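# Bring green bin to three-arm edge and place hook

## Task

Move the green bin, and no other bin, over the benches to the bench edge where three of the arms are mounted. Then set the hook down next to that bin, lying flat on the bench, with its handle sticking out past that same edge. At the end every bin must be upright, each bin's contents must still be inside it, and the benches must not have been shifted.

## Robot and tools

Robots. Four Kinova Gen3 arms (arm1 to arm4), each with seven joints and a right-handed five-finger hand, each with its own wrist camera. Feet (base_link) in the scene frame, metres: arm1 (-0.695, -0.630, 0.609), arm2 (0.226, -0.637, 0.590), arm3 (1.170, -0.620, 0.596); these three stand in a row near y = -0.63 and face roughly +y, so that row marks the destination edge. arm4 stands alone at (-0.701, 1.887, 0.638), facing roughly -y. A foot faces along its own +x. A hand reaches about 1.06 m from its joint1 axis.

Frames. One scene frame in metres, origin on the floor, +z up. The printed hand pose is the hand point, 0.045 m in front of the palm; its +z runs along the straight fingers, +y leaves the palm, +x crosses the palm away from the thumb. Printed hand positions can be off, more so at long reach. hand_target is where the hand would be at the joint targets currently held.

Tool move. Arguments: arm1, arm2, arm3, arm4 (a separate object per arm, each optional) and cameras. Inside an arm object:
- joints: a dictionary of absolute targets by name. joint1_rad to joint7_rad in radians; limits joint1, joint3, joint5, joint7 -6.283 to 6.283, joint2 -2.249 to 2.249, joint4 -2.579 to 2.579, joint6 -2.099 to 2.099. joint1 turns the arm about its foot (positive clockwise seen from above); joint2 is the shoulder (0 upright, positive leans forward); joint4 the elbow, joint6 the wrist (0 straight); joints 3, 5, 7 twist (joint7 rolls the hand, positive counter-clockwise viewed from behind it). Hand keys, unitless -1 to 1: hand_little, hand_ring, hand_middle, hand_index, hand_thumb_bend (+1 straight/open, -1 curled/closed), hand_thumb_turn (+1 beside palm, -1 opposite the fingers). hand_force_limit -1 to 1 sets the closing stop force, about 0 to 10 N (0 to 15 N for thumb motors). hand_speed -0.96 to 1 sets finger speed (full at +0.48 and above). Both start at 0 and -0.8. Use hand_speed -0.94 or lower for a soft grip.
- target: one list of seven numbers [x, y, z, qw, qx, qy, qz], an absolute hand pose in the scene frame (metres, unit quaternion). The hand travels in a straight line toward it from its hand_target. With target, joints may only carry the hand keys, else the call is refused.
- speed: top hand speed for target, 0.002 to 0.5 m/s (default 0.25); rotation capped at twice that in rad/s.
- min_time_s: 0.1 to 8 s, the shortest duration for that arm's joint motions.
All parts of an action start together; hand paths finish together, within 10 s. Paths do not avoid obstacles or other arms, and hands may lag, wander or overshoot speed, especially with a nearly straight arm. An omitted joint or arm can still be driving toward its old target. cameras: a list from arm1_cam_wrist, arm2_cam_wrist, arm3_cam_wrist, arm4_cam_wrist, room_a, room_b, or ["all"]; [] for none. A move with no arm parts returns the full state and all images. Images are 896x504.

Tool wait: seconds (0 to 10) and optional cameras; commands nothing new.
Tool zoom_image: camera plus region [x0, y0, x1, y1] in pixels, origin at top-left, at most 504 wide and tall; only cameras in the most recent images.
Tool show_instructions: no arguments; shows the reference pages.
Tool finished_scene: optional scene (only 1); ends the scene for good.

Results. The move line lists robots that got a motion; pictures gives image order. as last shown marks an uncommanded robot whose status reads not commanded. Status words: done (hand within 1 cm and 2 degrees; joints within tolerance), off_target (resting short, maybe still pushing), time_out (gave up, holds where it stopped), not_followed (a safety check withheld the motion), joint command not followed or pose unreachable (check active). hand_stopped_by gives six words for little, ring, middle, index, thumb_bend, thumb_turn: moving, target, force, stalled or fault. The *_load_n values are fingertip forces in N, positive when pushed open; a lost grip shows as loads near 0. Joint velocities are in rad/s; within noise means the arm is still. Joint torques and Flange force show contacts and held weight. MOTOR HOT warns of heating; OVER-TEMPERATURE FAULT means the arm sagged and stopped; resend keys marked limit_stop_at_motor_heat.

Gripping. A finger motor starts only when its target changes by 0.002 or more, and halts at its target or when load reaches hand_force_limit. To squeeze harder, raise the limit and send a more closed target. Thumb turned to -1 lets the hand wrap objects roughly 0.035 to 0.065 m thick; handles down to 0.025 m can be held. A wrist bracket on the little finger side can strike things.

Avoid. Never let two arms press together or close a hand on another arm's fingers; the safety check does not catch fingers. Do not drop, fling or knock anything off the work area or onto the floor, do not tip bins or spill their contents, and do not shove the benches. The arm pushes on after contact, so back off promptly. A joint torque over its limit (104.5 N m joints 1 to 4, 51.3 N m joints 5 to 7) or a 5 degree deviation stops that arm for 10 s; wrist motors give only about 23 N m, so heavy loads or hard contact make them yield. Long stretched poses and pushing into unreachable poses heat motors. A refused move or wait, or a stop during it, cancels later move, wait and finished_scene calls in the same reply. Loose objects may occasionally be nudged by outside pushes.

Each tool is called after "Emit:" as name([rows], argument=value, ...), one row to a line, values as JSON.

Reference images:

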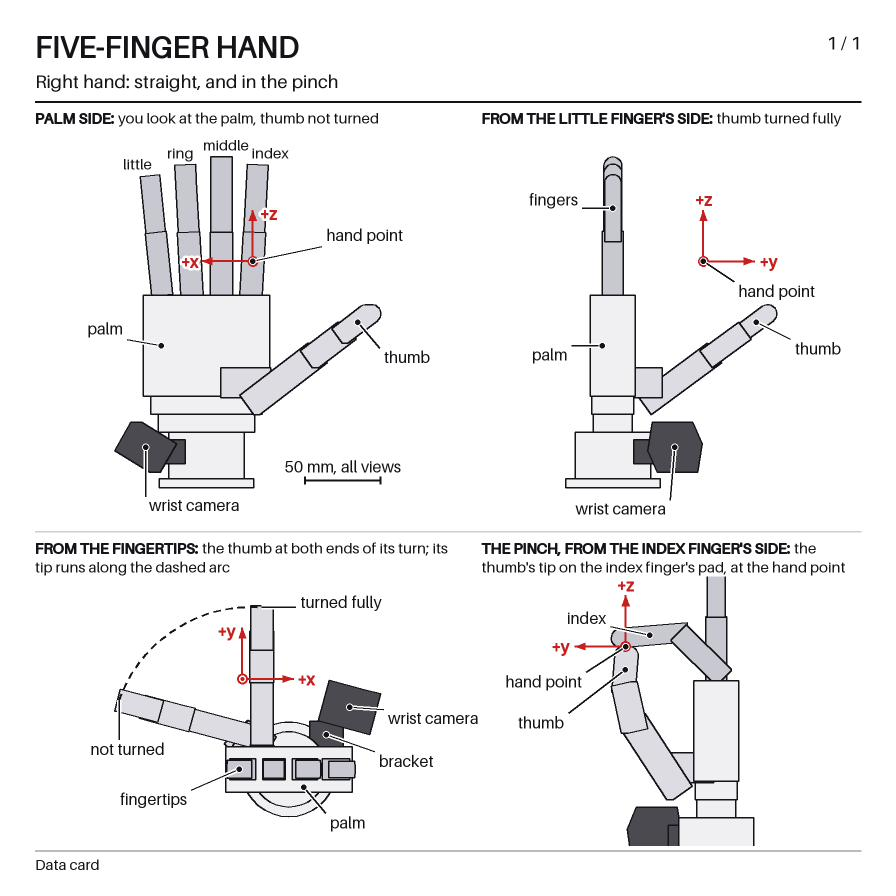

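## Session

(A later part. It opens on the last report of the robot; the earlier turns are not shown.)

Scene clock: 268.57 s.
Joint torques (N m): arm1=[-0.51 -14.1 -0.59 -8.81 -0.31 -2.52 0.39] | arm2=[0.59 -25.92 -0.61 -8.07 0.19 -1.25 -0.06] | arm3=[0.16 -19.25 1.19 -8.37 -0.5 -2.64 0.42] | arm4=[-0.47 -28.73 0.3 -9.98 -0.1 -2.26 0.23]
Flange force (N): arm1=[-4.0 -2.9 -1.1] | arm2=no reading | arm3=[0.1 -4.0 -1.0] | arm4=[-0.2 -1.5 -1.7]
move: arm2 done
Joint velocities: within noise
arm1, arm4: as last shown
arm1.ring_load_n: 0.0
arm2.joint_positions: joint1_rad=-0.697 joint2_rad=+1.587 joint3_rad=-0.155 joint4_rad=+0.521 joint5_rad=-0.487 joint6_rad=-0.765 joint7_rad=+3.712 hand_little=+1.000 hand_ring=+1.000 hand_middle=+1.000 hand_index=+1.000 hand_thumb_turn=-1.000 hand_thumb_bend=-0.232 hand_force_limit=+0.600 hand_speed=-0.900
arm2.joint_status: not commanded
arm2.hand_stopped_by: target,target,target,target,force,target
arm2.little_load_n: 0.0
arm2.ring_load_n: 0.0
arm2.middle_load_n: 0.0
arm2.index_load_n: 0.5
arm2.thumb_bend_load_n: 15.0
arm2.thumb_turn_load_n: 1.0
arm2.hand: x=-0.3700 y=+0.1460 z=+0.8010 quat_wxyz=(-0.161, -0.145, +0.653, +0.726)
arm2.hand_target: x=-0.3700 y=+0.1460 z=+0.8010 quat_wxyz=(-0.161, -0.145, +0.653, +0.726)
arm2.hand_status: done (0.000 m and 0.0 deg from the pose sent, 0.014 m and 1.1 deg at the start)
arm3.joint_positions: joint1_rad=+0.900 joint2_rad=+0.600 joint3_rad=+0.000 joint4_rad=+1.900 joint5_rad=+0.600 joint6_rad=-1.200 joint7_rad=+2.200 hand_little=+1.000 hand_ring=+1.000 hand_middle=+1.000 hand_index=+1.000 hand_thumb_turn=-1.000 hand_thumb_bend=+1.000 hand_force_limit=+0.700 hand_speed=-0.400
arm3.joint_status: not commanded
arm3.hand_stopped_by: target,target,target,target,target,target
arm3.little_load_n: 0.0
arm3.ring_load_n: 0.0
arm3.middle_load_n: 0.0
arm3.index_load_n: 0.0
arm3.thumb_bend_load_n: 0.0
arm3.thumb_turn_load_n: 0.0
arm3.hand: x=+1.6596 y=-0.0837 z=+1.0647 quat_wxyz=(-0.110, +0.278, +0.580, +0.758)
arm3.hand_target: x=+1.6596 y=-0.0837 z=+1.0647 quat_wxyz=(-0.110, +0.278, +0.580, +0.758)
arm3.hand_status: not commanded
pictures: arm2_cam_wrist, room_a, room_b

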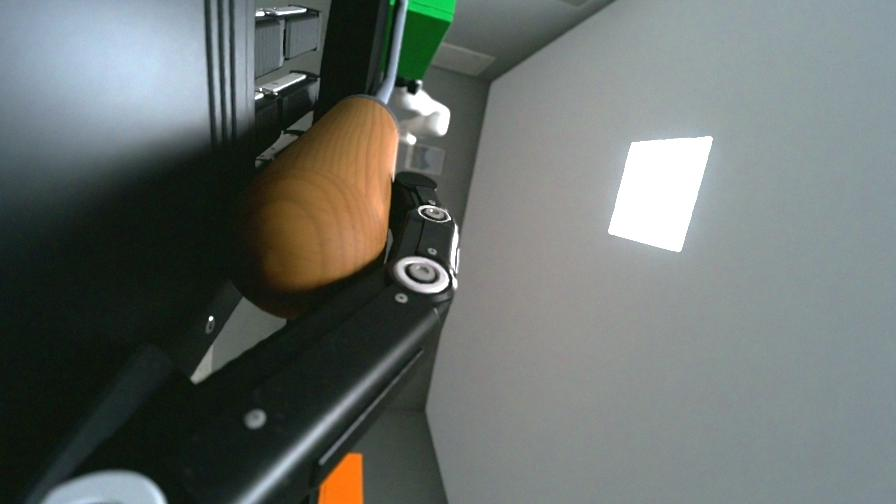

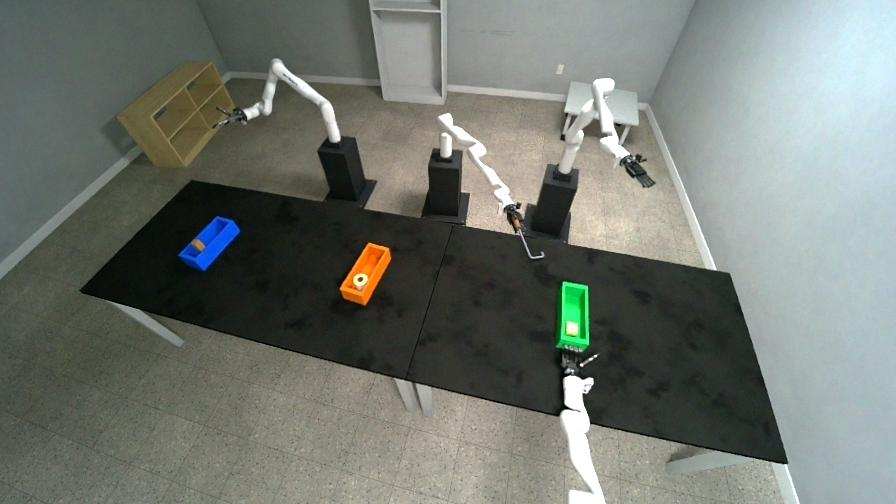

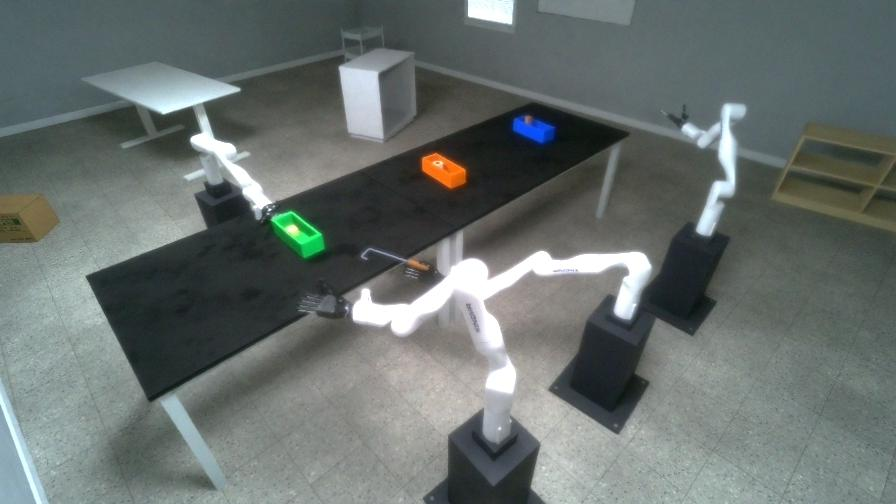

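Emit:
move(arm2={"joints": {"hand_thumb_bend": -0.18, "hand_speed": -0.92}})

Emit:
move(arm2={"joints": {"hand_thumb_bend": 0.2, "hand_speed": -0.85}}, cameras=["arm2_cam_wrist", "room_b"])

Emit:
zoom_image(camera="room_b", region=[340, 210, 480, 300])

Scene clock: 269.77 s.
Joint torques (N m): arm1=[-0.54 -14.05 -0.56 -8.83 -0.4 -2.43 0.32] | arm2=[0.34 -27.46 -0.28 -8.97 0.45 -1.78 0.02] | arm3=[0.22 -19.26 1.2 -8.24 -0.47 -2.67 0.42] | arm4=[-0.51 -28.74 0.26 -9.96 -0.11 -2.29 0.23]
Flange force (N): arm1=[-4.2 -3.2 -1.3] | arm2=no reading | arm3=[0.0 -3.9 -0.5] | arm4=[-0.2 -1.4 -1.4]
move: arm2 done
Joint velocities: within noise
arm1, arm3, arm4: as last shown
arm2.joint_positions: joint1_rad=-0.697 joint2_rad=+1.588 joint3_rad=-0.155 joint4_rad=+0.521 joint5_rad=-0.487 joint6_rad=-0.765 joint7_rad=+3.712 hand_little=+1.000 hand_ring=+1.000 hand_middle=+1.000 hand_index=+1.000 hand_thumb_turn=-1.000 hand_thumb_bend=-0.177 hand_force_limit=+0.600 hand_speed=-0.920
arm2.joint_status: all done
arm2.hand_stopped_by: target,target,target,target,target,target
arm2.little_load_n: 0.0
arm2.ring_load_n: 0.0
arm2.middle_load_n: 0.0
arm2.index_load_n: 0.0
arm2.thumb_bend_load_n: 6.5
arm2.thumb_turn_load_n: 0.0
arm2.hand: x=-0.3700 y=+0.1460 z=+0.8010 quat_wxyz=(-0.161, -0.145, +0.653, +0.726)
arm2.hand_target: x=-0.3700 y=+0.1460 z=+0.8010 quat_wxyz=(-0.161, -0.145, +0.653, +0.726)
arm2.hand_status: not commanded
pictures: none

Scene clock: 272.00 s.
Joint torques (N m): arm1=[-0.68 -13.99 -0.57 -8.77 -0.29 -2.47 0.35] | arm2=[-0.06 -28.77 -0.16 -9.6 0.75 -2.19 0.1] | arm3=[0.15 -19.22 1.21 -8.37 -0.51 -2.62 0.4] | arm4=[-0.49 -28.75 0.32 -9.99 -0.1 -2.24 0.23]
Flange force (N): arm1=[-4.3 -2.9 -1.3] | arm2=no reading | arm3=[0.2 -4.0 -1.1] | arm4=[-0.3 -1.5 -1.9]
move: arm2 done
Joint velocities: within noise
arm1, arm3, arm4: as last shown
arm2.joint_positions: joint1_rad=-0.697 joint2_rad=+1.588 joint3_rad=-0.155 joint4_rad=+0.521 joint5_rad=-0.487 joint6_rad=-0.765 joint7_rad=+3.712 hand_little=+1.000 hand_ring=+1.000 hand_middle=+1.000 hand_index=+1.000 hand_thumb_turn=-1.000 hand_thumb_bend=+0.200 hand_force_limit=+0.600 hand_speed=-0.850
arm2.joint_status: all done
arm2.hand_stopped_by: target,target,target,target,target,target
arm2.little_load_n: 0.0
arm2.ring_load_n: 0.0
arm2.middle_load_n: 0.0
arm2.index_load_n: 0.0
arm2.thumb_bend_load_n: 0.0
arm2.thumb_turn_load_n: 0.0
arm2.hand: x=-0.3700 y=+0.1460 z=+0.8010 quat_wxyz=(-0.161, -0.145, +0.653, +0.726)
arm2.hand_target: x=-0.3700 y=+0.1460 z=+0.8010 quat_wxyz=(-0.161, -0.145, +0.653, +0.726)
arm2.hand_status: not commanded
arm3.thumb_turn_load_n: 0.5

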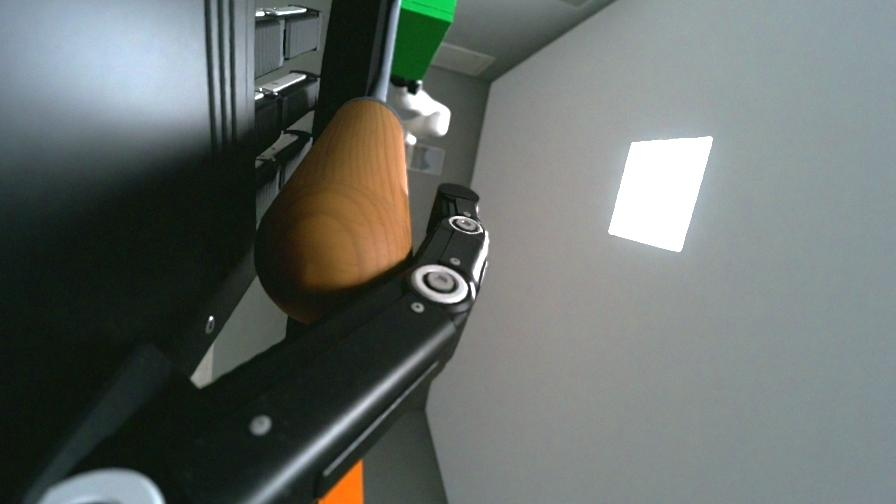

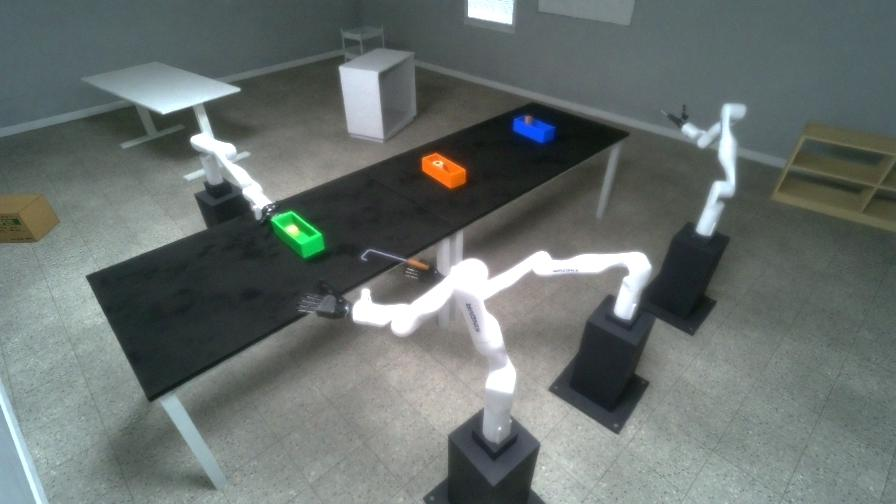

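Scaled by 3.600.

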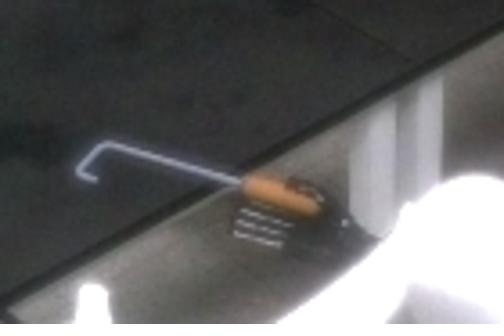

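Emit:
move(arm2={"target": [-0.37, 0.146, 0.793, 0.1608, 0.1448, -0.6532, -0.7255], "speed": 0.02}, cameras=["arm2_cam_wrist", "room_b"])

Emit:
zoom_image(camera="room_b", region=[340, 210, 480, 300])

Scene clock: 273.07 s.
Joint torques (N m): arm1=[-0.6 -14.15 -0.54 -8.75 -0.39 -2.45 0.33] | arm2=[0.08 -28.67 -0.16 -9.67 0.7 -2.19 0.05] | arm3=[0.21 -19.26 1.16 -8.35 -0.51 -2.67 0.42] | arm4=[-0.5 -28.76 0.28 -9.96 -0.09 -2.27 0.22]
Flange force (N): arm1=[-4.4 -3.2 -0.9] | arm2=no reading | arm3=[0.1 -3.9 -0.8] | arm4=[-0.2 -1.5 -1.4]
move: arm2 done
Joint velocities: within noise
arm1.joint_positions: joint1_rad=-0.600 joint2_rad=+0.300 joint3_rad=+0.000 joint4_rad=+2.100 joint5_rad=+0.000 joint6_rad=-0.800 joint7_rad=+3.140 hand_little=+1.000 hand_ring=+1.000 hand_middle=+1.000 hand_index=+1.000 hand_thumb_turn=-1.000 hand_thumb_bend=+1.000 hand_force_limit=+0.000 hand_speed=-0.300
arm1.joint_status: not commanded
arm1.hand_stopped_by: target,target,target,target,target,target
arm1.little_load_n: 0.0
arm1.ring_load_n: 0.0
arm1.middle_load_n: 0.0
arm1.index_load_n: 0.0
arm1.thumb_bend_load_n: 0.0
arm1.thumb_turn_load_n: 0.0
arm1.hand: x=-0.9817 y=-0.0355 z=+1.1181 quat_wxyz=(-0.183, -0.189, +0.690, +0.674)
arm1.hand_target: x=-0.9817 y=-0.0355 z=+1.1181 quat_wxyz=(-0.183, -0.189, +0.690, +0.674)
arm1.hand_status: not commanded
arm2.joint_positions: joint1_rad=-0.699 joint2_rad=+1.607 joint3_rad=-0.154 joint4_rad=+0.500 joint5_rad=-0.486 joint6_rad=-0.763 joint7_rad=+3.711 hand_little=+1.000 hand_ring=+1.000 hand_middle=+1.000 hand_index=+1.000 hand_thumb_turn=-1.000 hand_thumb_bend=+0.200 hand_force_limit=+0.600 hand_speed=-0.850
arm2.joint_status: not commanded
arm2.hand_stopped_by: target,target,target,target,target,target
arm2.little_load_n: 0.0
arm2.ring_load_n: 0.0
arm2.middle_load_n: 0.0
arm2.index_load_n: -0.5
arm2.thumb_bend_load_n: -0.5
arm2.thumb_turn_load_n: 0.0
arm2.hand: x=-0.3700 y=+0.1460 z=+0.7930 quat_wxyz=(-0.161, -0.145, +0.653, +0.726)
arm2.hand_target: x=-0.3700 y=+0.1460 z=+0.7930 quat_wxyz=(-0.161, -0.145, +0.653, +0.726)
arm2.hand_status: done (0.000 m and 0.0 deg from the pose sent, 0.008 m and 0.0 deg at the start)
arm3, arm4: as last shown
arm3.ring_load_n: -0.5
arm3.thumb_bend_load_n: -0.5
arm3.thumb_turn_load_n: 0.0
arm4.middle_load_n: 0.5

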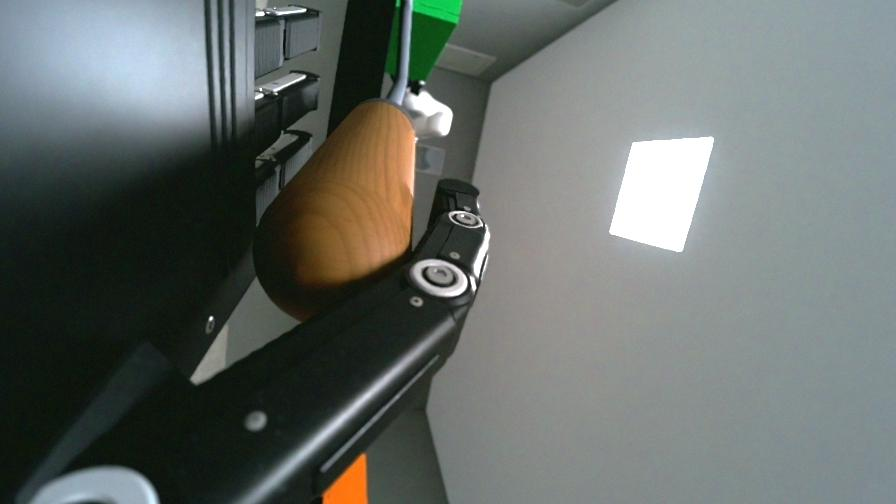

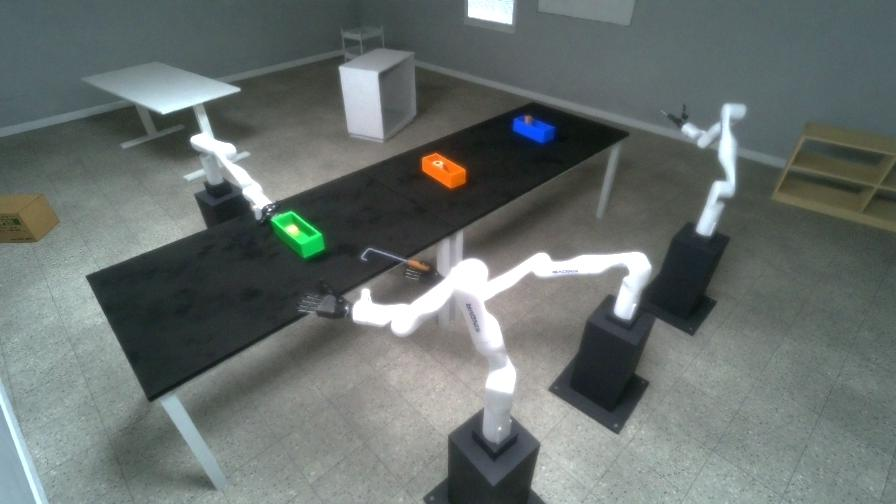

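Scaled by 3.600.

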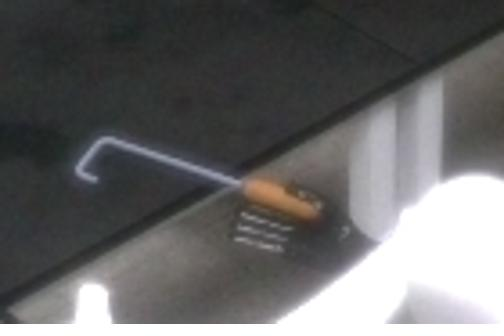

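Emit:
move(arm2={"target": [-0.37, 0.146, 0.804, 0.1608, 0.1448, -0.6532, -0.7255], "speed": 0.03})

Emit:
move(arm2={"joints": {"hand_thumb_bend": -0.95, "hand_speed": -0.85, "hand_force_limit": 0.5}})

Emit:
move(arm2={"target": [-0.365, 0.148, 0.85, 0.1608, 0.1448, -0.6532, -0.7255], "speed": 0.05}, cameras=["arm2_cam_wrist", "room_b"])

Emit:
zoom_image(camera="room_b", region=[340, 210, 480, 300])

Scene clock: 274.73 s.
Joint torques (N m): arm1=[-0.62 -14.06 -0.6 -8.8 -0.39 -2.43 0.37] | arm2=[-0.02 -28.85 -0.22 -9.58 0.77 -2.31 0.03] | arm3=[0.16 -19.3 1.24 -8.36 -0.45 -2.63 0.45] | arm4=[-0.49 -28.78 0.31 -9.98 -0.09 -2.29 0.23]
Flange force (N): arm1=[-4.6 -3.2 -1.2] | arm2=no reading | arm3=[0.1 -4.1 -0.9] | arm4=[-0.3 -1.5 -1.4]
move: arm2 done
Joint velocities: within noise
arm1, arm3, arm4: as last shown
arm1.index_load_n: 0.5
arm2.joint_positions: joint1_rad=-0.697 joint2_rad=+1.580 joint3_rad=-0.155 joint4_rad=+0.528 joint5_rad=-0.488 joint6_rad=-0.766 joint7_rad=+3.713 hand_little=+1.000 hand_ring=+1.000 hand_middle=+1.000 hand_index=+1.000 hand_thumb_turn=-1.000 hand_thumb_bend=+0.200 hand_force_limit=+0.600 hand_speed=-0.850
arm2.joint_status: not commanded
arm2.hand_stopped_by: target,target,target,target,target,target
arm2.little_load_n: 0.0
arm2.ring_load_n: 0.0
arm2.middle_load_n: 0.0
arm2.index_load_n: 0.0
arm2.thumb_bend_load_n: 0.0
arm2.thumb_turn_load_n: 0.0
arm2.hand: x=-0.3700 y=+0.1460 z=+0.8040 quat_wxyz=(-0.161, -0.145, +0.653, +0.726)
arm2.hand_target: x=-0.3700 y=+0.1460 z=+0.8040 quat_wxyz=(-0.161, -0.145, +0.653, +0.726)
arm2.hand_status: done (0.000 m and 0.0 deg from the pose sent, 0.011 m and 0.0 deg at the start)
arm3.ring_load_n: 0.0
arm3.thumb_bend_load_n: 0.0
arm4.middle_load_n: 0.0
pictures: none

Scene clock: 279.57 s.
Joint torques (N m): arm1=[-0.62 -14.09 -0.54 -8.71 -0.35 -2.46 0.3] | arm2=[0.42 -26.9 -0.37 -8.57 0.35 -1.65 0] | arm3=[0.18 -19.28 1.21 -8.28 -0.52 -2.62 0.41] | arm4=[-0.5 -28.76 0.27 -9.93 -0.07 -2.24 0.24]
Flange force (N): arm1=[-4.2 -3.0 -0.9] | arm2=no reading | arm3=[-0.1 -4.0 -0.8] | arm4=[-0.1 -1.5 -1.2]
move: arm2 off_target
Joint velocities: within noise
arm1, arm3, arm4: as last shown
arm1.index_load_n: 0.0
arm1.thumb_turn_load_n: 0.5
arm2.joint_positions: joint1_rad=-0.697 joint2_rad=+1.580 joint3_rad=-0.155 joint4_rad=+0.528 joint5_rad=-0.488 joint6_rad=-0.766 joint7_rad=+3.713 hand_little=+1.000 hand_ring=+1.000 hand_middle=+1.000 hand_index=+1.000 hand_thumb_turn=-1.000 hand_thumb_bend=-0.215 hand_force_limit=+0.500 hand_speed=-0.850
arm2.joint_status: hand_thumb_bend off_target (ended at -0.215, target -0.950); the others done
arm2.hand_stopped_by: target,target,target,target,force,target
arm2.little_load_n: 0.0
arm2.ring_load_n: 0.0
arm2.middle_load_n: 0.0
arm2.index_load_n: 0.0
arm2.thumb_bend_load_n: 11.5
arm2.thumb_turn_load_n: 0.5
arm2.hand: x=-0.3700 y=+0.1460 z=+0.8040 quat_wxyz=(-0.161, -0.145, +0.653, +0.726)
arm2.hand_target: x=-0.3700 y=+0.1460 z=+0.8040 quat_wxyz=(-0.161, -0.145, +0.653, +0.726)
arm2.hand_status: not commanded
arm3.thumb_bend_load_n: -0.5
arm4.index_load_n: -0.5
pictures: none

Scene clock: 281.00 s.
Joint torques (N m): arm1=[-0.63 -14.08 -0.61 -8.86 -0.36 -2.46 0.32] | arm2=[0.02 -33.04 0.19 -12.16 1.46 -3.66 0.16] | arm3=[0.22 -19.23 1.24 -8.29 -0.48 -2.65 0.43] | arm4=[-0.49 -28.78 0.29 -9.98 -0.1 -2.26 0.23]
Flange force (N): arm1=[-4.3 -3.2 -1.4] | arm2=[-1.4 -3.7 -2.3] | arm3=[0.2 -3.9 -0.7] | arm4=[-0.2 -1.5 -1.5]
move: arm2 done
Joint velocities: within noise
arm1, arm3, arm4: as last shown
arm1.thumb_bend_load_n: -0.5
arm1.thumb_turn_load_n: 0.0
arm2.joint_positions: joint1_rad=-0.683 joint2_rad=+1.472 joint3_rad=-0.158 joint4_rad=+0.637 joint5_rad=-0.492 joint6_rad=-0.767 joint7_rad=+3.718 hand_little=+1.000 hand_ring=+1.000 hand_middle=+1.000 hand_index=+1.000 hand_thumb_turn=-1.000 hand_thumb_bend=-0.215 hand_force_limit=+0.500 hand_speed=-0.850
arm2.joint_status: not commanded
arm2.hand_stopped_by: target,target,target,target,force,target
arm2.little_load_n: 0.0
arm2.ring_load_n: 0.0
arm2.middle_load_n: 0.0
arm2.index_load_n: 0.0
arm2.thumb_bend_load_n: 9.5
arm2.thumb_turn_load_n: 3.0
arm2.hand: x=-0.3650 y=+0.1480 z=+0.8500 quat_wxyz=(-0.161, -0.145, +0.653, +0.726)
arm2.hand_target: x=-0.3650 y=+0.1480 z=+0.8500 quat_wxyz=(-0.161, -0.145, +0.653, +0.726)
arm2.hand_status: done (0.000 m and 0.0 deg from the pose sent, 0.046 m and 0.0 deg at the start)
arm3.thumb_bend_load_n: 0.0
arm3.thumb_turn_load_n: 0.5
arm4.index_load_n: 0.0

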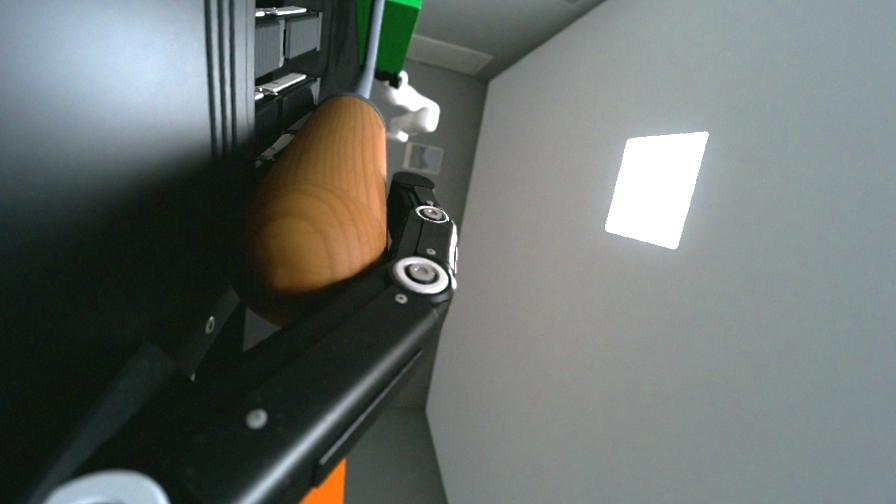

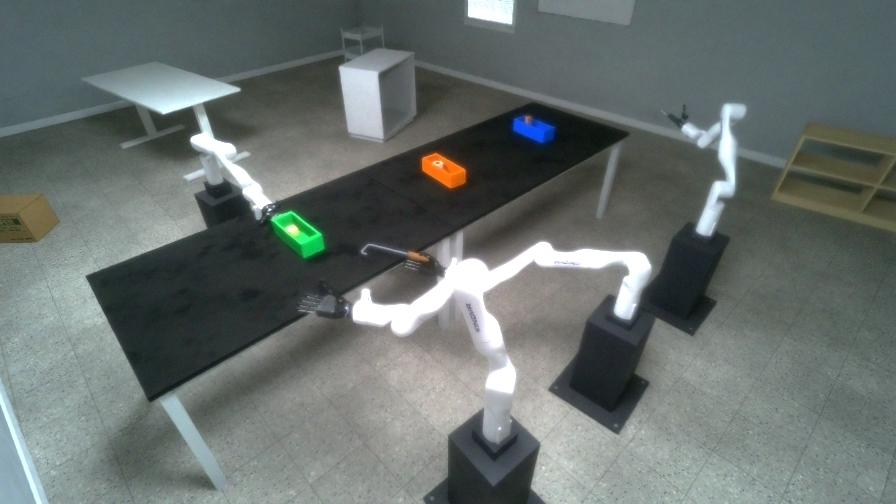

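Scaled by 3.600.

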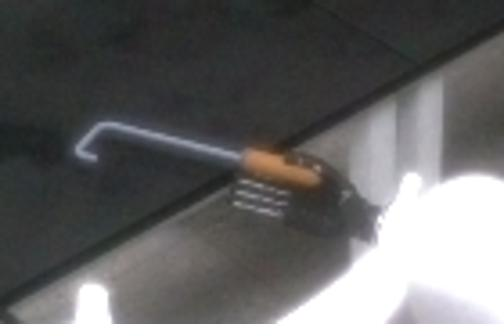

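Emit:
move(arm2={"target": [-0.30, 0.158, 0.86, 0.0648, 0.0583, -0.6666, -0.7403], "speed": 0.06}, cameras=["arm2_cam_wrist", "room_b"])

Emit:
move(arm2={"target": [-0.30, 0.158, 0.82, 0.0648, 0.0583, -0.6666, -0.7403], "speed": 0.04})

Emit:
move(arm2={"target": [-0.30, 0.158, 0.804, 0.0648, 0.0583, -0.6666, -0.7403], "speed": 0.02}, cameras=["arm2_cam_wrist", "room_b", "room_a"])

Emit:
zoom_image(camera="room_b", region=[340, 210, 480, 300])

Scene clock: 283.97 s.
Joint torques (N m): arm1=[-0.58 -14.09 -0.58 -8.8 -0.37 -2.43 0.35] | arm2=[-0.07 -32.66 0.96 -11.68 2.43 -2.89 0.16] | arm3=[0.16 -19.28 1.2 -8.33 -0.49 -2.63 0.47] | arm4=[-0.51 -28.74 0.31 -9.94 -0.07 -2.27 0.27]
Flange force (N): arm1=[-4.3 -3.2 -1.2] | arm2=[-2.4 -3.7 -2.6] | arm3=[0.0 -3.9 -0.9] | arm4=[-0.3 -1.4 -1.2]
move: arm2 done
Joint velocities: within noise
arm1, arm3: as last shown
arm1.thumb_bend_load_n: 0.0
arm2.joint_positions: joint1_rad=-0.696 joint2_rad=+1.475 joint3_rad=-0.206 joint4_rad=+0.594 joint5_rad=-0.768 joint6_rad=-0.932 joint7_rad=+3.992 hand_little=+1.000 hand_ring=+1.000 hand_middle=+1.000 hand_index=+1.000 hand_thumb_turn=-1.000 hand_thumb_bend=-0.215 hand_force_limit=+0.500 hand_speed=-0.850
arm2.joint_status: not commanded
arm2.hand_stopped_by: target,target,target,target,force,target
arm2.little_load_n: 0.0
arm2.ring_load_n: 0.0
arm2.middle_load_n: 0.0
arm2.index_load_n: 0.0
arm2.thumb_bend_load_n: 9.5
arm2.thumb_turn_load_n: 2.5
arm2.hand: x=-0.3000 y=+0.1580 z=+0.8600 quat_wxyz=(-0.065, -0.058, +0.667, +0.740)
arm2.hand_target: x=-0.3000 y=+0.1580 z=+0.8600 quat_wxyz=(-0.065, -0.058, +0.667, +0.740)
arm2.hand_status: done (0.000 m and 0.0 deg from the pose sent, 0.067 m and 15.0 deg at the start)
arm3.thumb_turn_load_n: 0.0
arm4.joint_positions: joint1_rad=+0.085 joint2_rad=+1.396 joint3_rad=+0.049 joint4_rad=+0.636 joint5_rad=-0.075 joint6_rad=-0.257 joint7_rad=-3.118 hand_little=-1.000 hand_ring=-1.000 hand_middle=-1.000 hand_index=-1.000 hand_thumb_turn=+1.000 hand_thumb_bend=+1.000 hand_force_limit=+0.000 hand_speed=-0.400
arm4.joint_status: not commanded
arm4.hand_stopped_by: target,target,target,target,target,target
arm4.little_load_n: 0.0
arm4.ring_load_n: 0.0
arm4.middle_load_n: 0.0
arm4.index_load_n: 0.0
arm4.thumb_bend_load_n: 0.0
arm4.thumb_turn_load_n: 0.0
arm4.hand: x=-0.7410 y=+0.8620 z=+0.8450 quat_wxyz=(-0.629, -0.777, +0.000, +0.000)
arm4.hand_target: x=-0.7410 y=+0.8620 z=+0.8450 quat_wxyz=(-0.629, -0.777, +0.000, +0.000)
arm4.hand_status: not commanded

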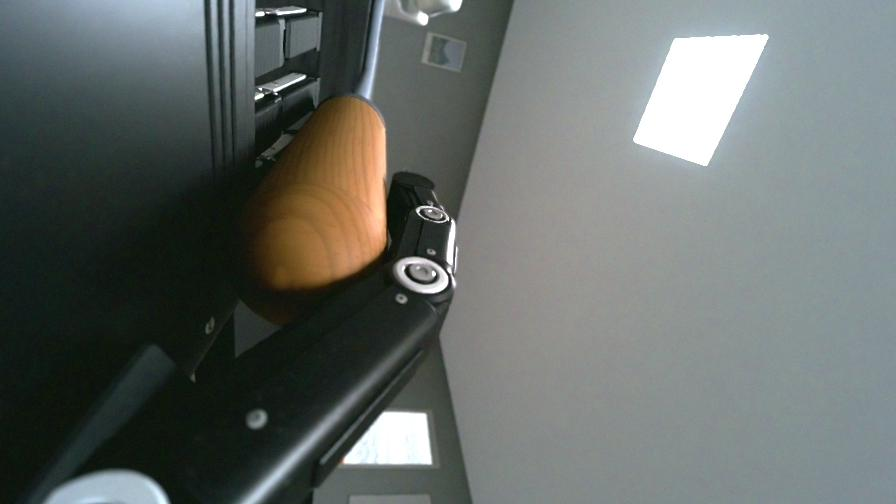

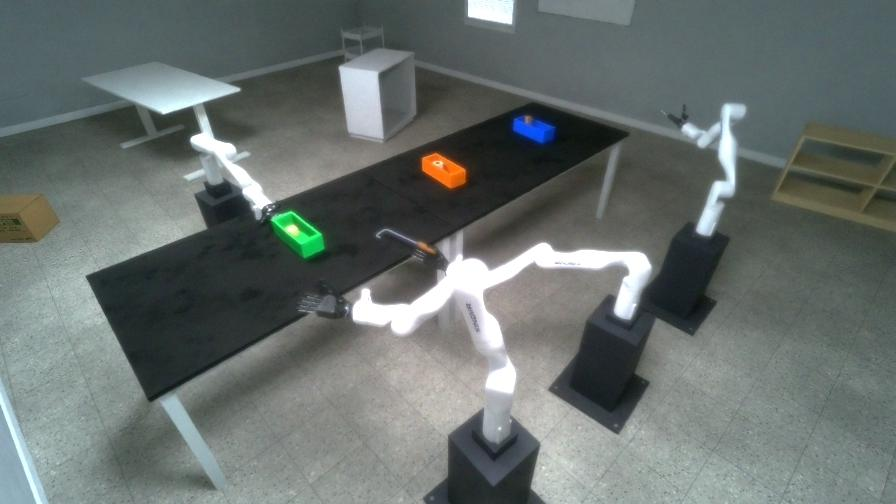

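Scene clock: 285.47 s.
Joint torques (N m): arm1=[-0.58 -14.11 -0.53 -8.84 -0.33 -2.45 0.38] | arm2=[-0.07 -32.65 1.15 -11.8 2.32 -3.04 0.11] | arm3=[0.17 -19.26 1.22 -8.31 -0.5 -2.64 0.41] | arm4=[-0.55 -28.81 0.3 -9.98 -0.11 -2.3 0.21]
Flange force (N): arm1=[-4.2 -3.3 -1.3] | arm2=no reading | arm3=[0.0 -3.9 -0.8] | arm4=[-0.4 -1.5 -1.3]
move: arm2 done
Joint velocities: within noise
arm1, arm4: as last shown
arm1.thumb_turn_load_n: -0.5
arm2.joint_positions: joint1_rad=-0.703 joint2_rad=+1.561 joint3_rad=-0.199 joint4_rad=+0.521 joint5_rad=-0.755 joint6_rad=-0.933 joint7_rad=+3.970 hand_little=+1.000 hand_ring=+1.000 hand_middle=+1.000 hand_index=+1.000 hand_thumb_turn=-1.000 hand_thumb_bend=-0.215 hand_force_limit=+0.500 hand_speed=-0.850
arm2.joint_status: not commanded
arm2.hand_stopped_by: target,target,target,target,force,target
arm2.little_load_n: 0.0
arm2.ring_load_n: 0.0
arm2.middle_load_n: 0.0
arm2.index_load_n: 0.0
arm2.thumb_bend_load_n: 10.0
arm2.thumb_turn_load_n: 2.5
arm2.hand: x=-0.3000 y=+0.1580 z=+0.8200 quat_wxyz=(-0.065, -0.058, +0.667, +0.740)
arm2.hand_target: x=-0.3000 y=+0.1580 z=+0.8200 quat_wxyz=(-0.065, -0.058, +0.667, +0.740)
arm2.hand_status: done (0.000 m and 0.0 deg from the pose sent, 0.040 m and 0.0 deg at the start)
arm3.joint_positions: joint1_rad=+0.900 joint2_rad=+0.600 joint3_rad=+0.000 joint4_rad=+1.900 joint5_rad=+0.600 joint6_rad=-1.200 joint7_rad=+2.200 hand_little=+1.000 hand_ring=+1.000 hand_middle=+1.000 hand_index=+1.000 hand_thumb_turn=-1.000 hand_thumb_bend=+1.000 hand_force_limit=+0.700 hand_speed=-0.400
arm3.joint_status: not commanded
arm3.hand_stopped_by: target,target,target,target,target,target
arm3.little_load_n: 0.0
arm3.ring_load_n: 0.0
arm3.middle_load_n: 0.0
arm3.index_load_n: 0.0
arm3.thumb_bend_load_n: 0.0
arm3.thumb_turn_load_n: 0.0
arm3.hand: x=+1.6596 y=-0.0837 z=+1.0647 quat_wxyz=(-0.110, +0.278, +0.580, +0.758)
arm3.hand_target: x=+1.6596 y=-0.0837 z=+1.0647 quat_wxyz=(-0.110, +0.278, +0.580, +0.758)
arm3.hand_status: not commanded
pictures: none

Scene clock: 286.77 s.
Joint torques (N m): arm1=[-0.65 -14.04 -0.49 -8.8 -0.36 -2.43 0.35] | arm2=[0.91 -25.38 -0.36 -7.7 0.37 -0.95 -0.01] | arm3=[0.27 -19.24 1.21 -8.34 -0.49 -2.66 0.42] | arm4=[-0.52 -28.78 0.26 -9.94 -0.09 -2.28 0.23]
Flange force (N): arm1=[-4.5 -3.1 -1.3] | arm2=no reading | arm3=[0.3 -4.0 -0.8] | arm4=[-0.2 -1.4 -1.1]
move: arm2 done
Joint velocities: within noise
arm1, arm3, arm4: as last shown
arm1.thumb_bend_load_n: -0.5
arm1.thumb_turn_load_n: 0.0
arm2.joint_positions: joint1_rad=-0.706 joint2_rad=+1.599 joint3_rad=-0.197 joint4_rad=+0.483 joint5_rad=-0.752 joint6_rad=-0.929 joint7_rad=+3.966 hand_little=+1.000 hand_ring=+1.000 hand_middle=+1.000 hand_index=+1.000 hand_thumb_turn=-1.000 hand_thumb_bend=-0.215 hand_force_limit=+0.500 hand_speed=-0.850
arm2.joint_status: not commanded
arm2.hand_stopped_by: target,target,target,target,force,target
arm2.little_load_n: 0.0
arm2.ring_load_n: 0.0
arm2.middle_load_n: 0.0
arm2.index_load_n: 0.0
arm2.thumb_bend_load_n: 11.5
arm2.thumb_turn_load_n: 0.0
arm2.hand: x=-0.3000 y=+0.1580 z=+0.8040 quat_wxyz=(-0.065, -0.058, +0.667, +0.740)
arm2.hand_target: x=-0.3000 y=+0.1580 z=+0.8040 quat_wxyz=(-0.065, -0.058, +0.667, +0.740)
arm2.hand_status: done (0.000 m and 0.0 deg from the pose sent, 0.016 m and 0.0 deg at the start)
pictures: arm2_cam_wrist, room_a, room_b

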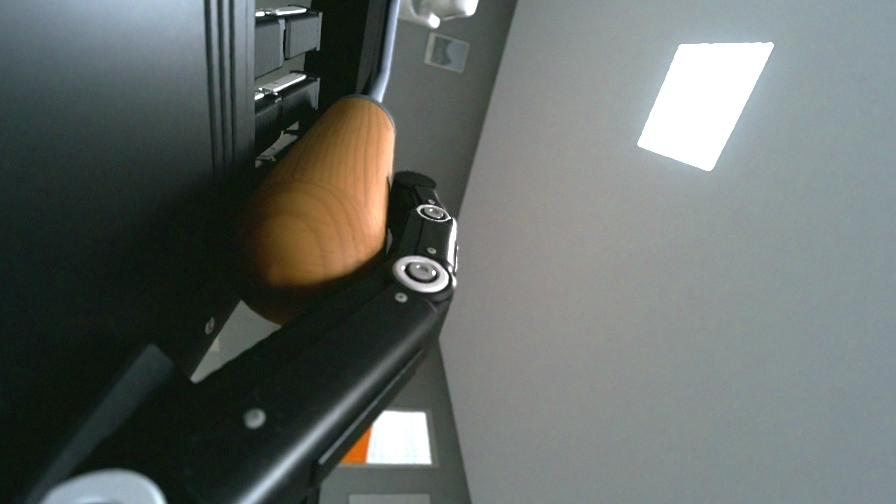

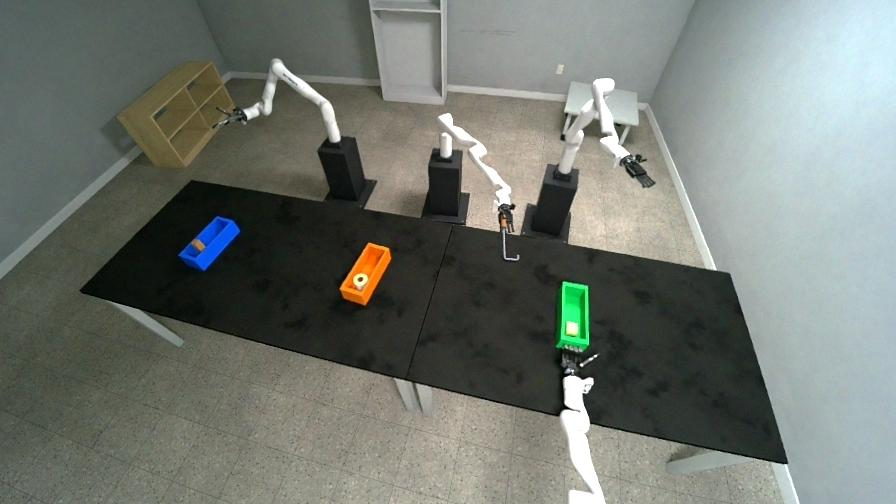

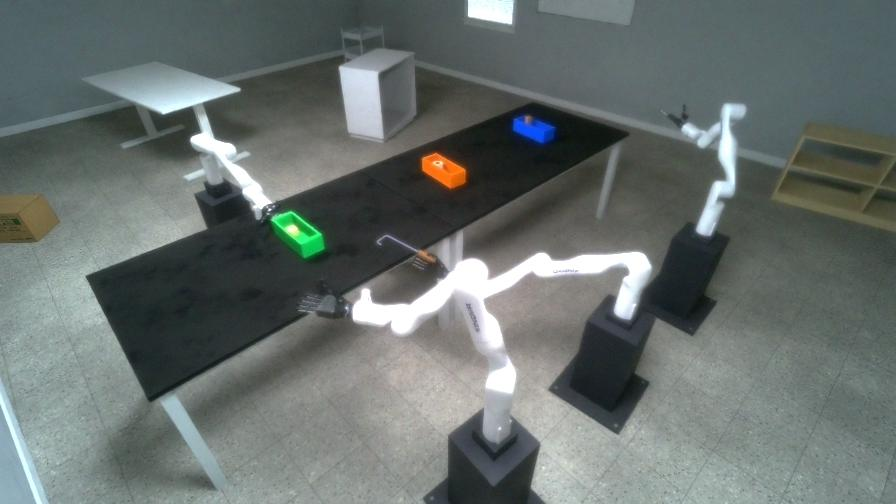

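Scaled by 3.600.

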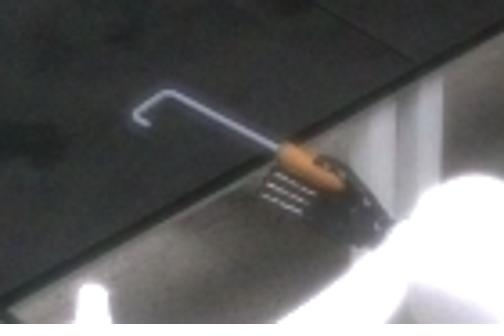

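Emit:
move(arm2={"joints": {"hand_thumb_bend": -0.17, "hand_speed": -0.92}})

Emit:
move(arm2={"joints": {"hand_thumb_bend": 0.3, "hand_speed": -0.8}})

Emit:
move(arm2={"target": [-0.30, 0.158, 0.795, 0.0648, 0.0583, -0.6666, -0.7403], "speed": 0.02}, cameras=["arm2_cam_wrist", "room_b"])

Emit:
zoom_image(camera="room_b", region=[340, 210, 480, 300])

Scene clock: 287.90 s.
Joint torques (N m): arm1=[-0.56 -14.1 -0.63 -8.78 -0.31 -2.47 0.35] | arm2=[0.47 -26.9 -0.03 -8.47 0.79 -1.38 0.02] | arm3=[0.23 -19.25 1.24 -8.37 -0.5 -2.63 0.43] | arm4=[-0.51 -28.76 0.31 -9.98 -0.08 -2.27 0.24]
Flange force (N): arm1=[-4.0 -3.1 -1.0] | arm2=no reading | arm3=[0.2 -4.0 -0.9] | arm4=[-0.3 -1.5 -1.6]
move: arm2 done
Joint velocities: within noise
arm1, arm3, arm4: as last shown
arm1.thumb_bend_load_n: 0.0
arm2.joint_positions: joint1_rad=-0.706 joint2_rad=+1.599 joint3_rad=-0.197 joint4_rad=+0.483 joint5_rad=-0.752 joint6_rad=-0.929 joint7_rad=+3.967 hand_little=+1.000 hand_ring=+1.000 hand_middle=+1.000 hand_index=+1.000 hand_thumb_turn=-1.000 hand_thumb_bend=-0.168 hand_force_limit=+0.500 hand_speed=-0.920
arm2.joint_status: all done
arm2.hand_stopped_by: target,target,target,target,target,target
arm2.little_load_n: 0.0
arm2.ring_load_n: 0.0
arm2.middle_load_n: 0.0
arm2.index_load_n: 0.0
arm2.thumb_bend_load_n: 4.0
arm2.thumb_turn_load_n: 0.0
arm2.hand: x=-0.3000 y=+0.1580 z=+0.8040 quat_wxyz=(-0.065, -0.058, +0.667, +0.740)
arm2.hand_target: x=-0.3000 y=+0.1580 z=+0.8040 quat_wxyz=(-0.065, -0.058, +0.667, +0.740)
arm2.hand_status: not commanded
pictures: none

Scene clock: 290.03 s.
Joint torques (N m): arm1=[-0.58 -14.02 -0.68 -8.8 -0.37 -2.5 0.29] | arm2=[-0.07 -28.61 0.33 -9.33 1.28 -1.86 0.09] | arm3=[0.23 -19.28 1.17 -8.35 -0.46 -2.66 0.43] | arm4=[-0.49 -28.76 0.29 -9.97 -0.1 -2.28 0.22]
Flange force (N): arm1=[-4.2 -2.9 -1.3] | arm2=no reading | arm3=[0.2 -4.1 -0.8] | arm4=[-0.2 -1.4 -1.5]
move: arm2 done
Joint velocities: within noise
arm1.joint_positions: joint1_rad=-0.600 joint2_rad=+0.300 joint3_rad=+0.000 joint4_rad=+2.100 joint5_rad=+0.000 joint6_rad=-0.800 joint7_rad=+3.140 hand_little=+1.000 hand_ring=+1.000 hand_middle=+1.000 hand_index=+1.000 hand_thumb_turn=-1.000 hand_thumb_bend=+1.000 hand_force_limit=+0.000 hand_speed=-0.300
arm1.joint_status: not commanded
arm1.hand_stopped_by: target,target,target,target,target,target
arm1.little_load_n: 0.0
arm1.ring_load_n: 0.0
arm1.middle_load_n: 0.0
arm1.index_load_n: 0.0
arm1.thumb_bend_load_n: -0.5
arm1.thumb_turn_load_n: 0.0
arm1.hand: x=-0.9817 y=-0.0355 z=+1.1181 quat_wxyz=(-0.183, -0.189, +0.690, +0.674)
arm1.hand_target: x=-0.9817 y=-0.0355 z=+1.1181 quat_wxyz=(-0.183, -0.189, +0.690, +0.674)
arm1.hand_status: not commanded
arm2.joint_positions: joint1_rad=-0.706 joint2_rad=+1.599 joint3_rad=-0.197 joint4_rad=+0.483 joint5_rad=-0.752 joint6_rad=-0.929 joint7_rad=+3.967 hand_little=+1.000 hand_ring=+1.000 hand_middle=+1.000 hand_index=+1.000 hand_thumb_turn=-1.000 hand_thumb_bend=+0.300 hand_force_limit=+0.500 hand_speed=-0.800
arm2.joint_status: all done
arm2.hand_stopped_by: target,target,target,target,target,target
arm2.little_load_n: 0.0
arm2.ring_load_n: 0.0
arm2.middle_load_n: 0.0
arm2.index_load_n: 0.0
arm2.thumb_bend_load_n: 0.0
arm2.thumb_turn_load_n: 0.0
arm2.hand: x=-0.3000 y=+0.1580 z=+0.8040 quat_wxyz=(-0.065, -0.058, +0.667, +0.740)
arm2.hand_target: x=-0.3000 y=+0.1580 z=+0.8040 quat_wxyz=(-0.065, -0.058, +0.667, +0.740)
arm2.hand_status: not commanded
arm3, arm4: as last shown
pictures: none

Scene clock: 291.00 s.
Joint torques (N m): arm1=[-0.6 -14.06 -0.59 -8.81 -0.39 -2.46 0.33] | arm2=[0.56 -27.78 0.18 -9.17 1.08 -1.61 0.1] | arm3=[0.16 -19.27 1.15 -8.31 -0.51 -2.63 0.43] | arm4=[-0.51 -28.75 0.31 -9.91 -0.08 -2.32 0.24]
Flange force (N): arm1=[-4.4 -3.1 -1.2] | arm2=no reading | arm3=[-0.1 -3.9 -0.9] | arm4=[-0.3 -1.3 -0.8]
move: arm2 done
Joint velocities: within noise
arm1, arm3, arm4: as last shown
arm1.thumb_bend_load_n: 0.0
arm2.joint_positions: joint1_rad=-0.708 joint2_rad=+1.621 joint3_rad=-0.196 joint4_rad=+0.458 joint5_rad=-0.752 joint6_rad=-0.925 joint7_rad=+3.966 hand_little=+1.000 hand_ring=+1.000 hand_middle=+1.000 hand_index=+1.000 hand_thumb_turn=-1.000 hand_thumb_bend=+0.300 hand_force_limit=+0.500 hand_speed=-0.800
arm2.joint_status: not commanded
arm2.hand_stopped_by: target,target,target,target,target,target
arm2.little_load_n: 0.0
arm2.ring_load_n: 0.0
arm2.middle_load_n: 0.0
arm2.index_load_n: 0.0
arm2.thumb_bend_load_n: 0.5
arm2.thumb_turn_load_n: 0.0
arm2.hand: x=-0.3000 y=+0.1580 z=+0.7950 quat_wxyz=(-0.065, -0.058, +0.667, +0.740)
arm2.hand_target: x=-0.3000 y=+0.1580 z=+0.7950 quat_wxyz=(-0.065, -0.058, +0.667, +0.740)
arm2.hand_status: done (0.000 m and 0.0 deg from the pose sent, 0.009 m and 0.0 deg at the start)

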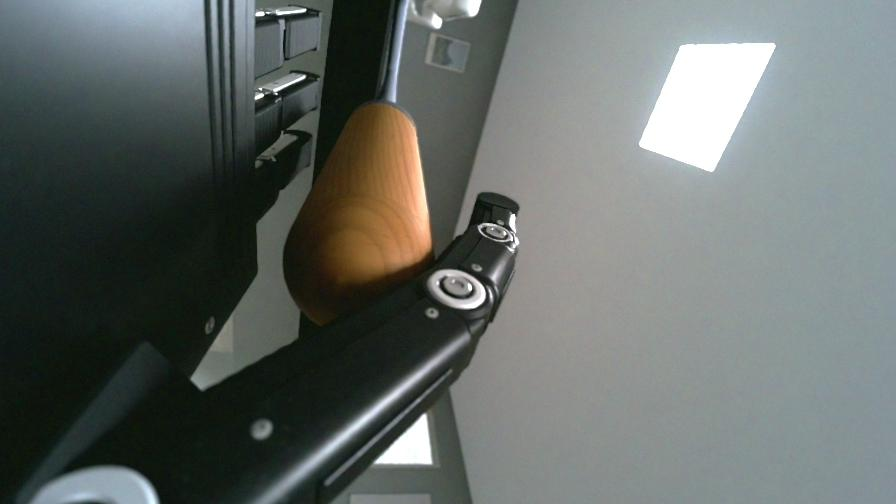

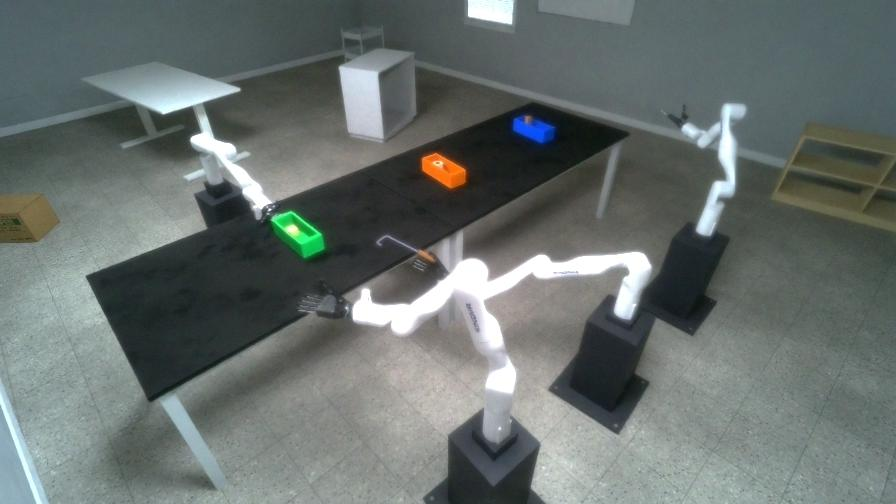

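Scaled by 3.600.

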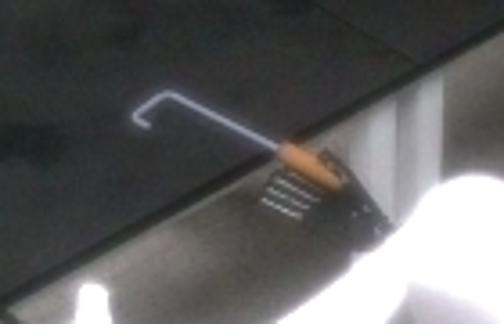

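Emit:
move(arm2={"joints": {"hand_thumb_bend": 1, "hand_speed": -0.5}})

Emit:
move(arm2={"target": [-0.30, 0.155, 0.782, 0.0616, 0.0616, -0.7044, -0.7044], "speed": 0.03}, cameras=["arm2_cam_wrist", "room_b"])

Emit:
zoom_image(camera="room_b", region=[340, 210, 480, 300])

Scene clock: 292.63 s.
Joint torques (N m): arm1=[-0.59 -13.98 -0.51 -8.86 -0.37 -2.45 0.34] | arm2=[-0.15 -28.53 0.29 -9.37 1.25 -1.86 0.06] | arm3=[0.3 -19.25 1.21 -8.28 -0.51 -2.64 0.41] | arm4=[-0.51 -28.76 0.28 -10.02 -0.11 -2.29 0.22]
Flange force (N): arm1=[-4.3 -3.0 -1.5] | arm2=no reading | arm3=[0.2 -4.0 -0.6] | arm4=[-0.3 -1.5 -1.9]
move: arm2 done
Joint velocities: within noise
arm1, arm3, arm4: as last shown
arm2.joint_positions: joint1_rad=-0.708 joint2_rad=+1.621 joint3_rad=-0.196 joint4_rad=+0.458 joint5_rad=-0.752 joint6_rad=-0.925 joint7_rad=+3.966 hand_little=+1.000 hand_ring=+1.000 hand_middle=+1.000 hand_index=+1.000 hand_thumb_turn=-1.000 hand_thumb_bend=+1.000 hand_force_limit=+0.500 hand_speed=-0.500
arm2.joint_status: all done
arm2.hand_stopped_by: target,target,target,target,target,target
arm2.little_load_n: 0.0
arm2.ring_load_n: 0.0
arm2.middle_load_n: 0.0
arm2.index_load_n: 0.0
arm2.thumb_bend_load_n: 0.0
arm2.thumb_turn_load_n: 0.0
arm2.hand: x=-0.3000 y=+0.1580 z=+0.7950 quat_wxyz=(-0.065, -0.058, +0.667, +0.740)
arm2.hand_target: x=-0.3000 y=+0.1580 z=+0.7950 quat_wxyz=(-0.065, -0.058, +0.667, +0.740)
arm2.hand_status: not commanded
pictures: none

Scene clock: 294.87 s.
Joint torques (N m): arm1=[-0.62 -14.13 -0.55 -8.91 -0.3 -2.47 0.34] | arm2=[-0.03 -28.4 -0.06 -8.97 1.28 -1.81 0.09] | arm3=[0.25 -19.23 1.21 -8.32 -0.47 -2.65 0.47] | arm4=[-0.54 -28.78 0.28 -9.94 -0.09 -2.26 0.21]
Flange force (N): arm1=[-4.1 -3.3 -1.4] | arm2=[-2.4 0.1 -1.9] | arm3=[0.2 -3.9 -0.7] | arm4=[-0.3 -1.5 -1.2]
move: arm2 done
Joint velocities: within noise
arm1, arm3, arm4: as last shown
arm2.joint_positions: joint1_rad=-0.698 joint2_rad=+1.541 joint3_rad=-0.235 joint4_rad=+0.593 joint5_rad=-0.805 joint6_rad=-0.913 joint7_rad=+4.000 hand_little=+1.000 hand_ring=+1.000 hand_middle=+1.000 hand_index=+1.000 hand_thumb_turn=-1.000 hand_thumb_bend=+1.000 hand_force_limit=+0.500 hand_speed=-0.500
arm2.joint_status: not commanded
arm2.hand_stopped_by: target,target,target,target,target,target
arm2.little_load_n: 0.0
arm2.ring_load_n: 0.0
arm2.middle_load_n: 0.0
arm2.index_load_n: 0.0
arm2.thumb_bend_load_n: 0.0
arm2.thumb_turn_load_n: 0.0
arm2.hand: x=-0.3000 y=+0.1550 z=+0.7820 quat_wxyz=(-0.062, -0.062, +0.704, +0.704)
arm2.hand_target: x=-0.3000 y=+0.1550 z=+0.7820 quat_wxyz=(-0.062, -0.062, +0.704, +0.704)
arm2.hand_status: done (0.000 m and 0.0 deg from the pose sent, 0.013 m and 6.0 deg at the start)

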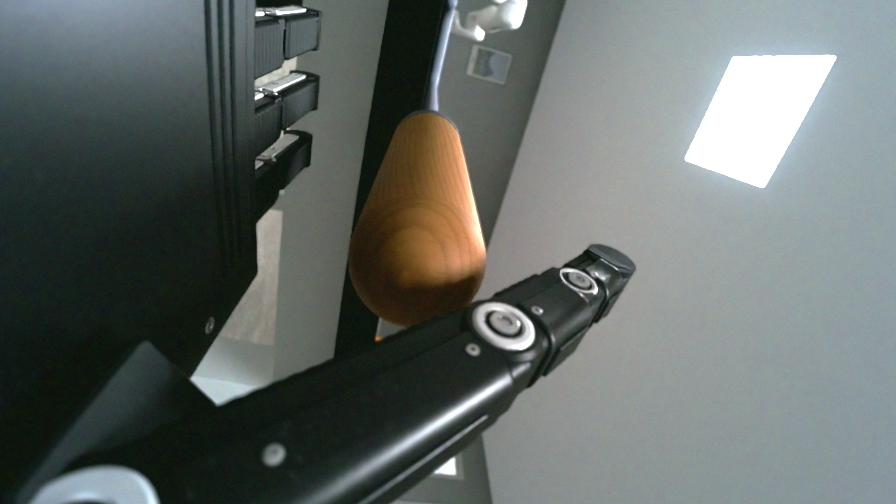

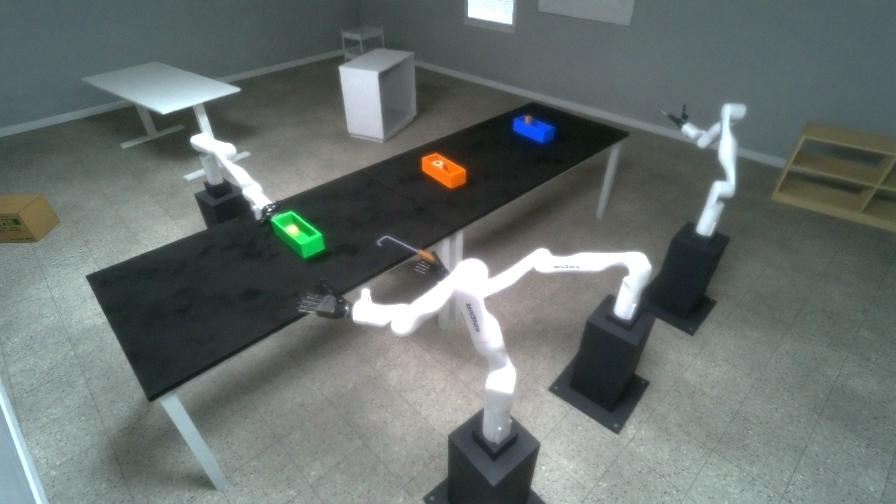

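Scaled by 3.600.

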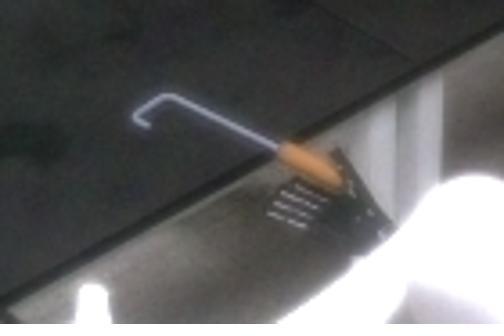

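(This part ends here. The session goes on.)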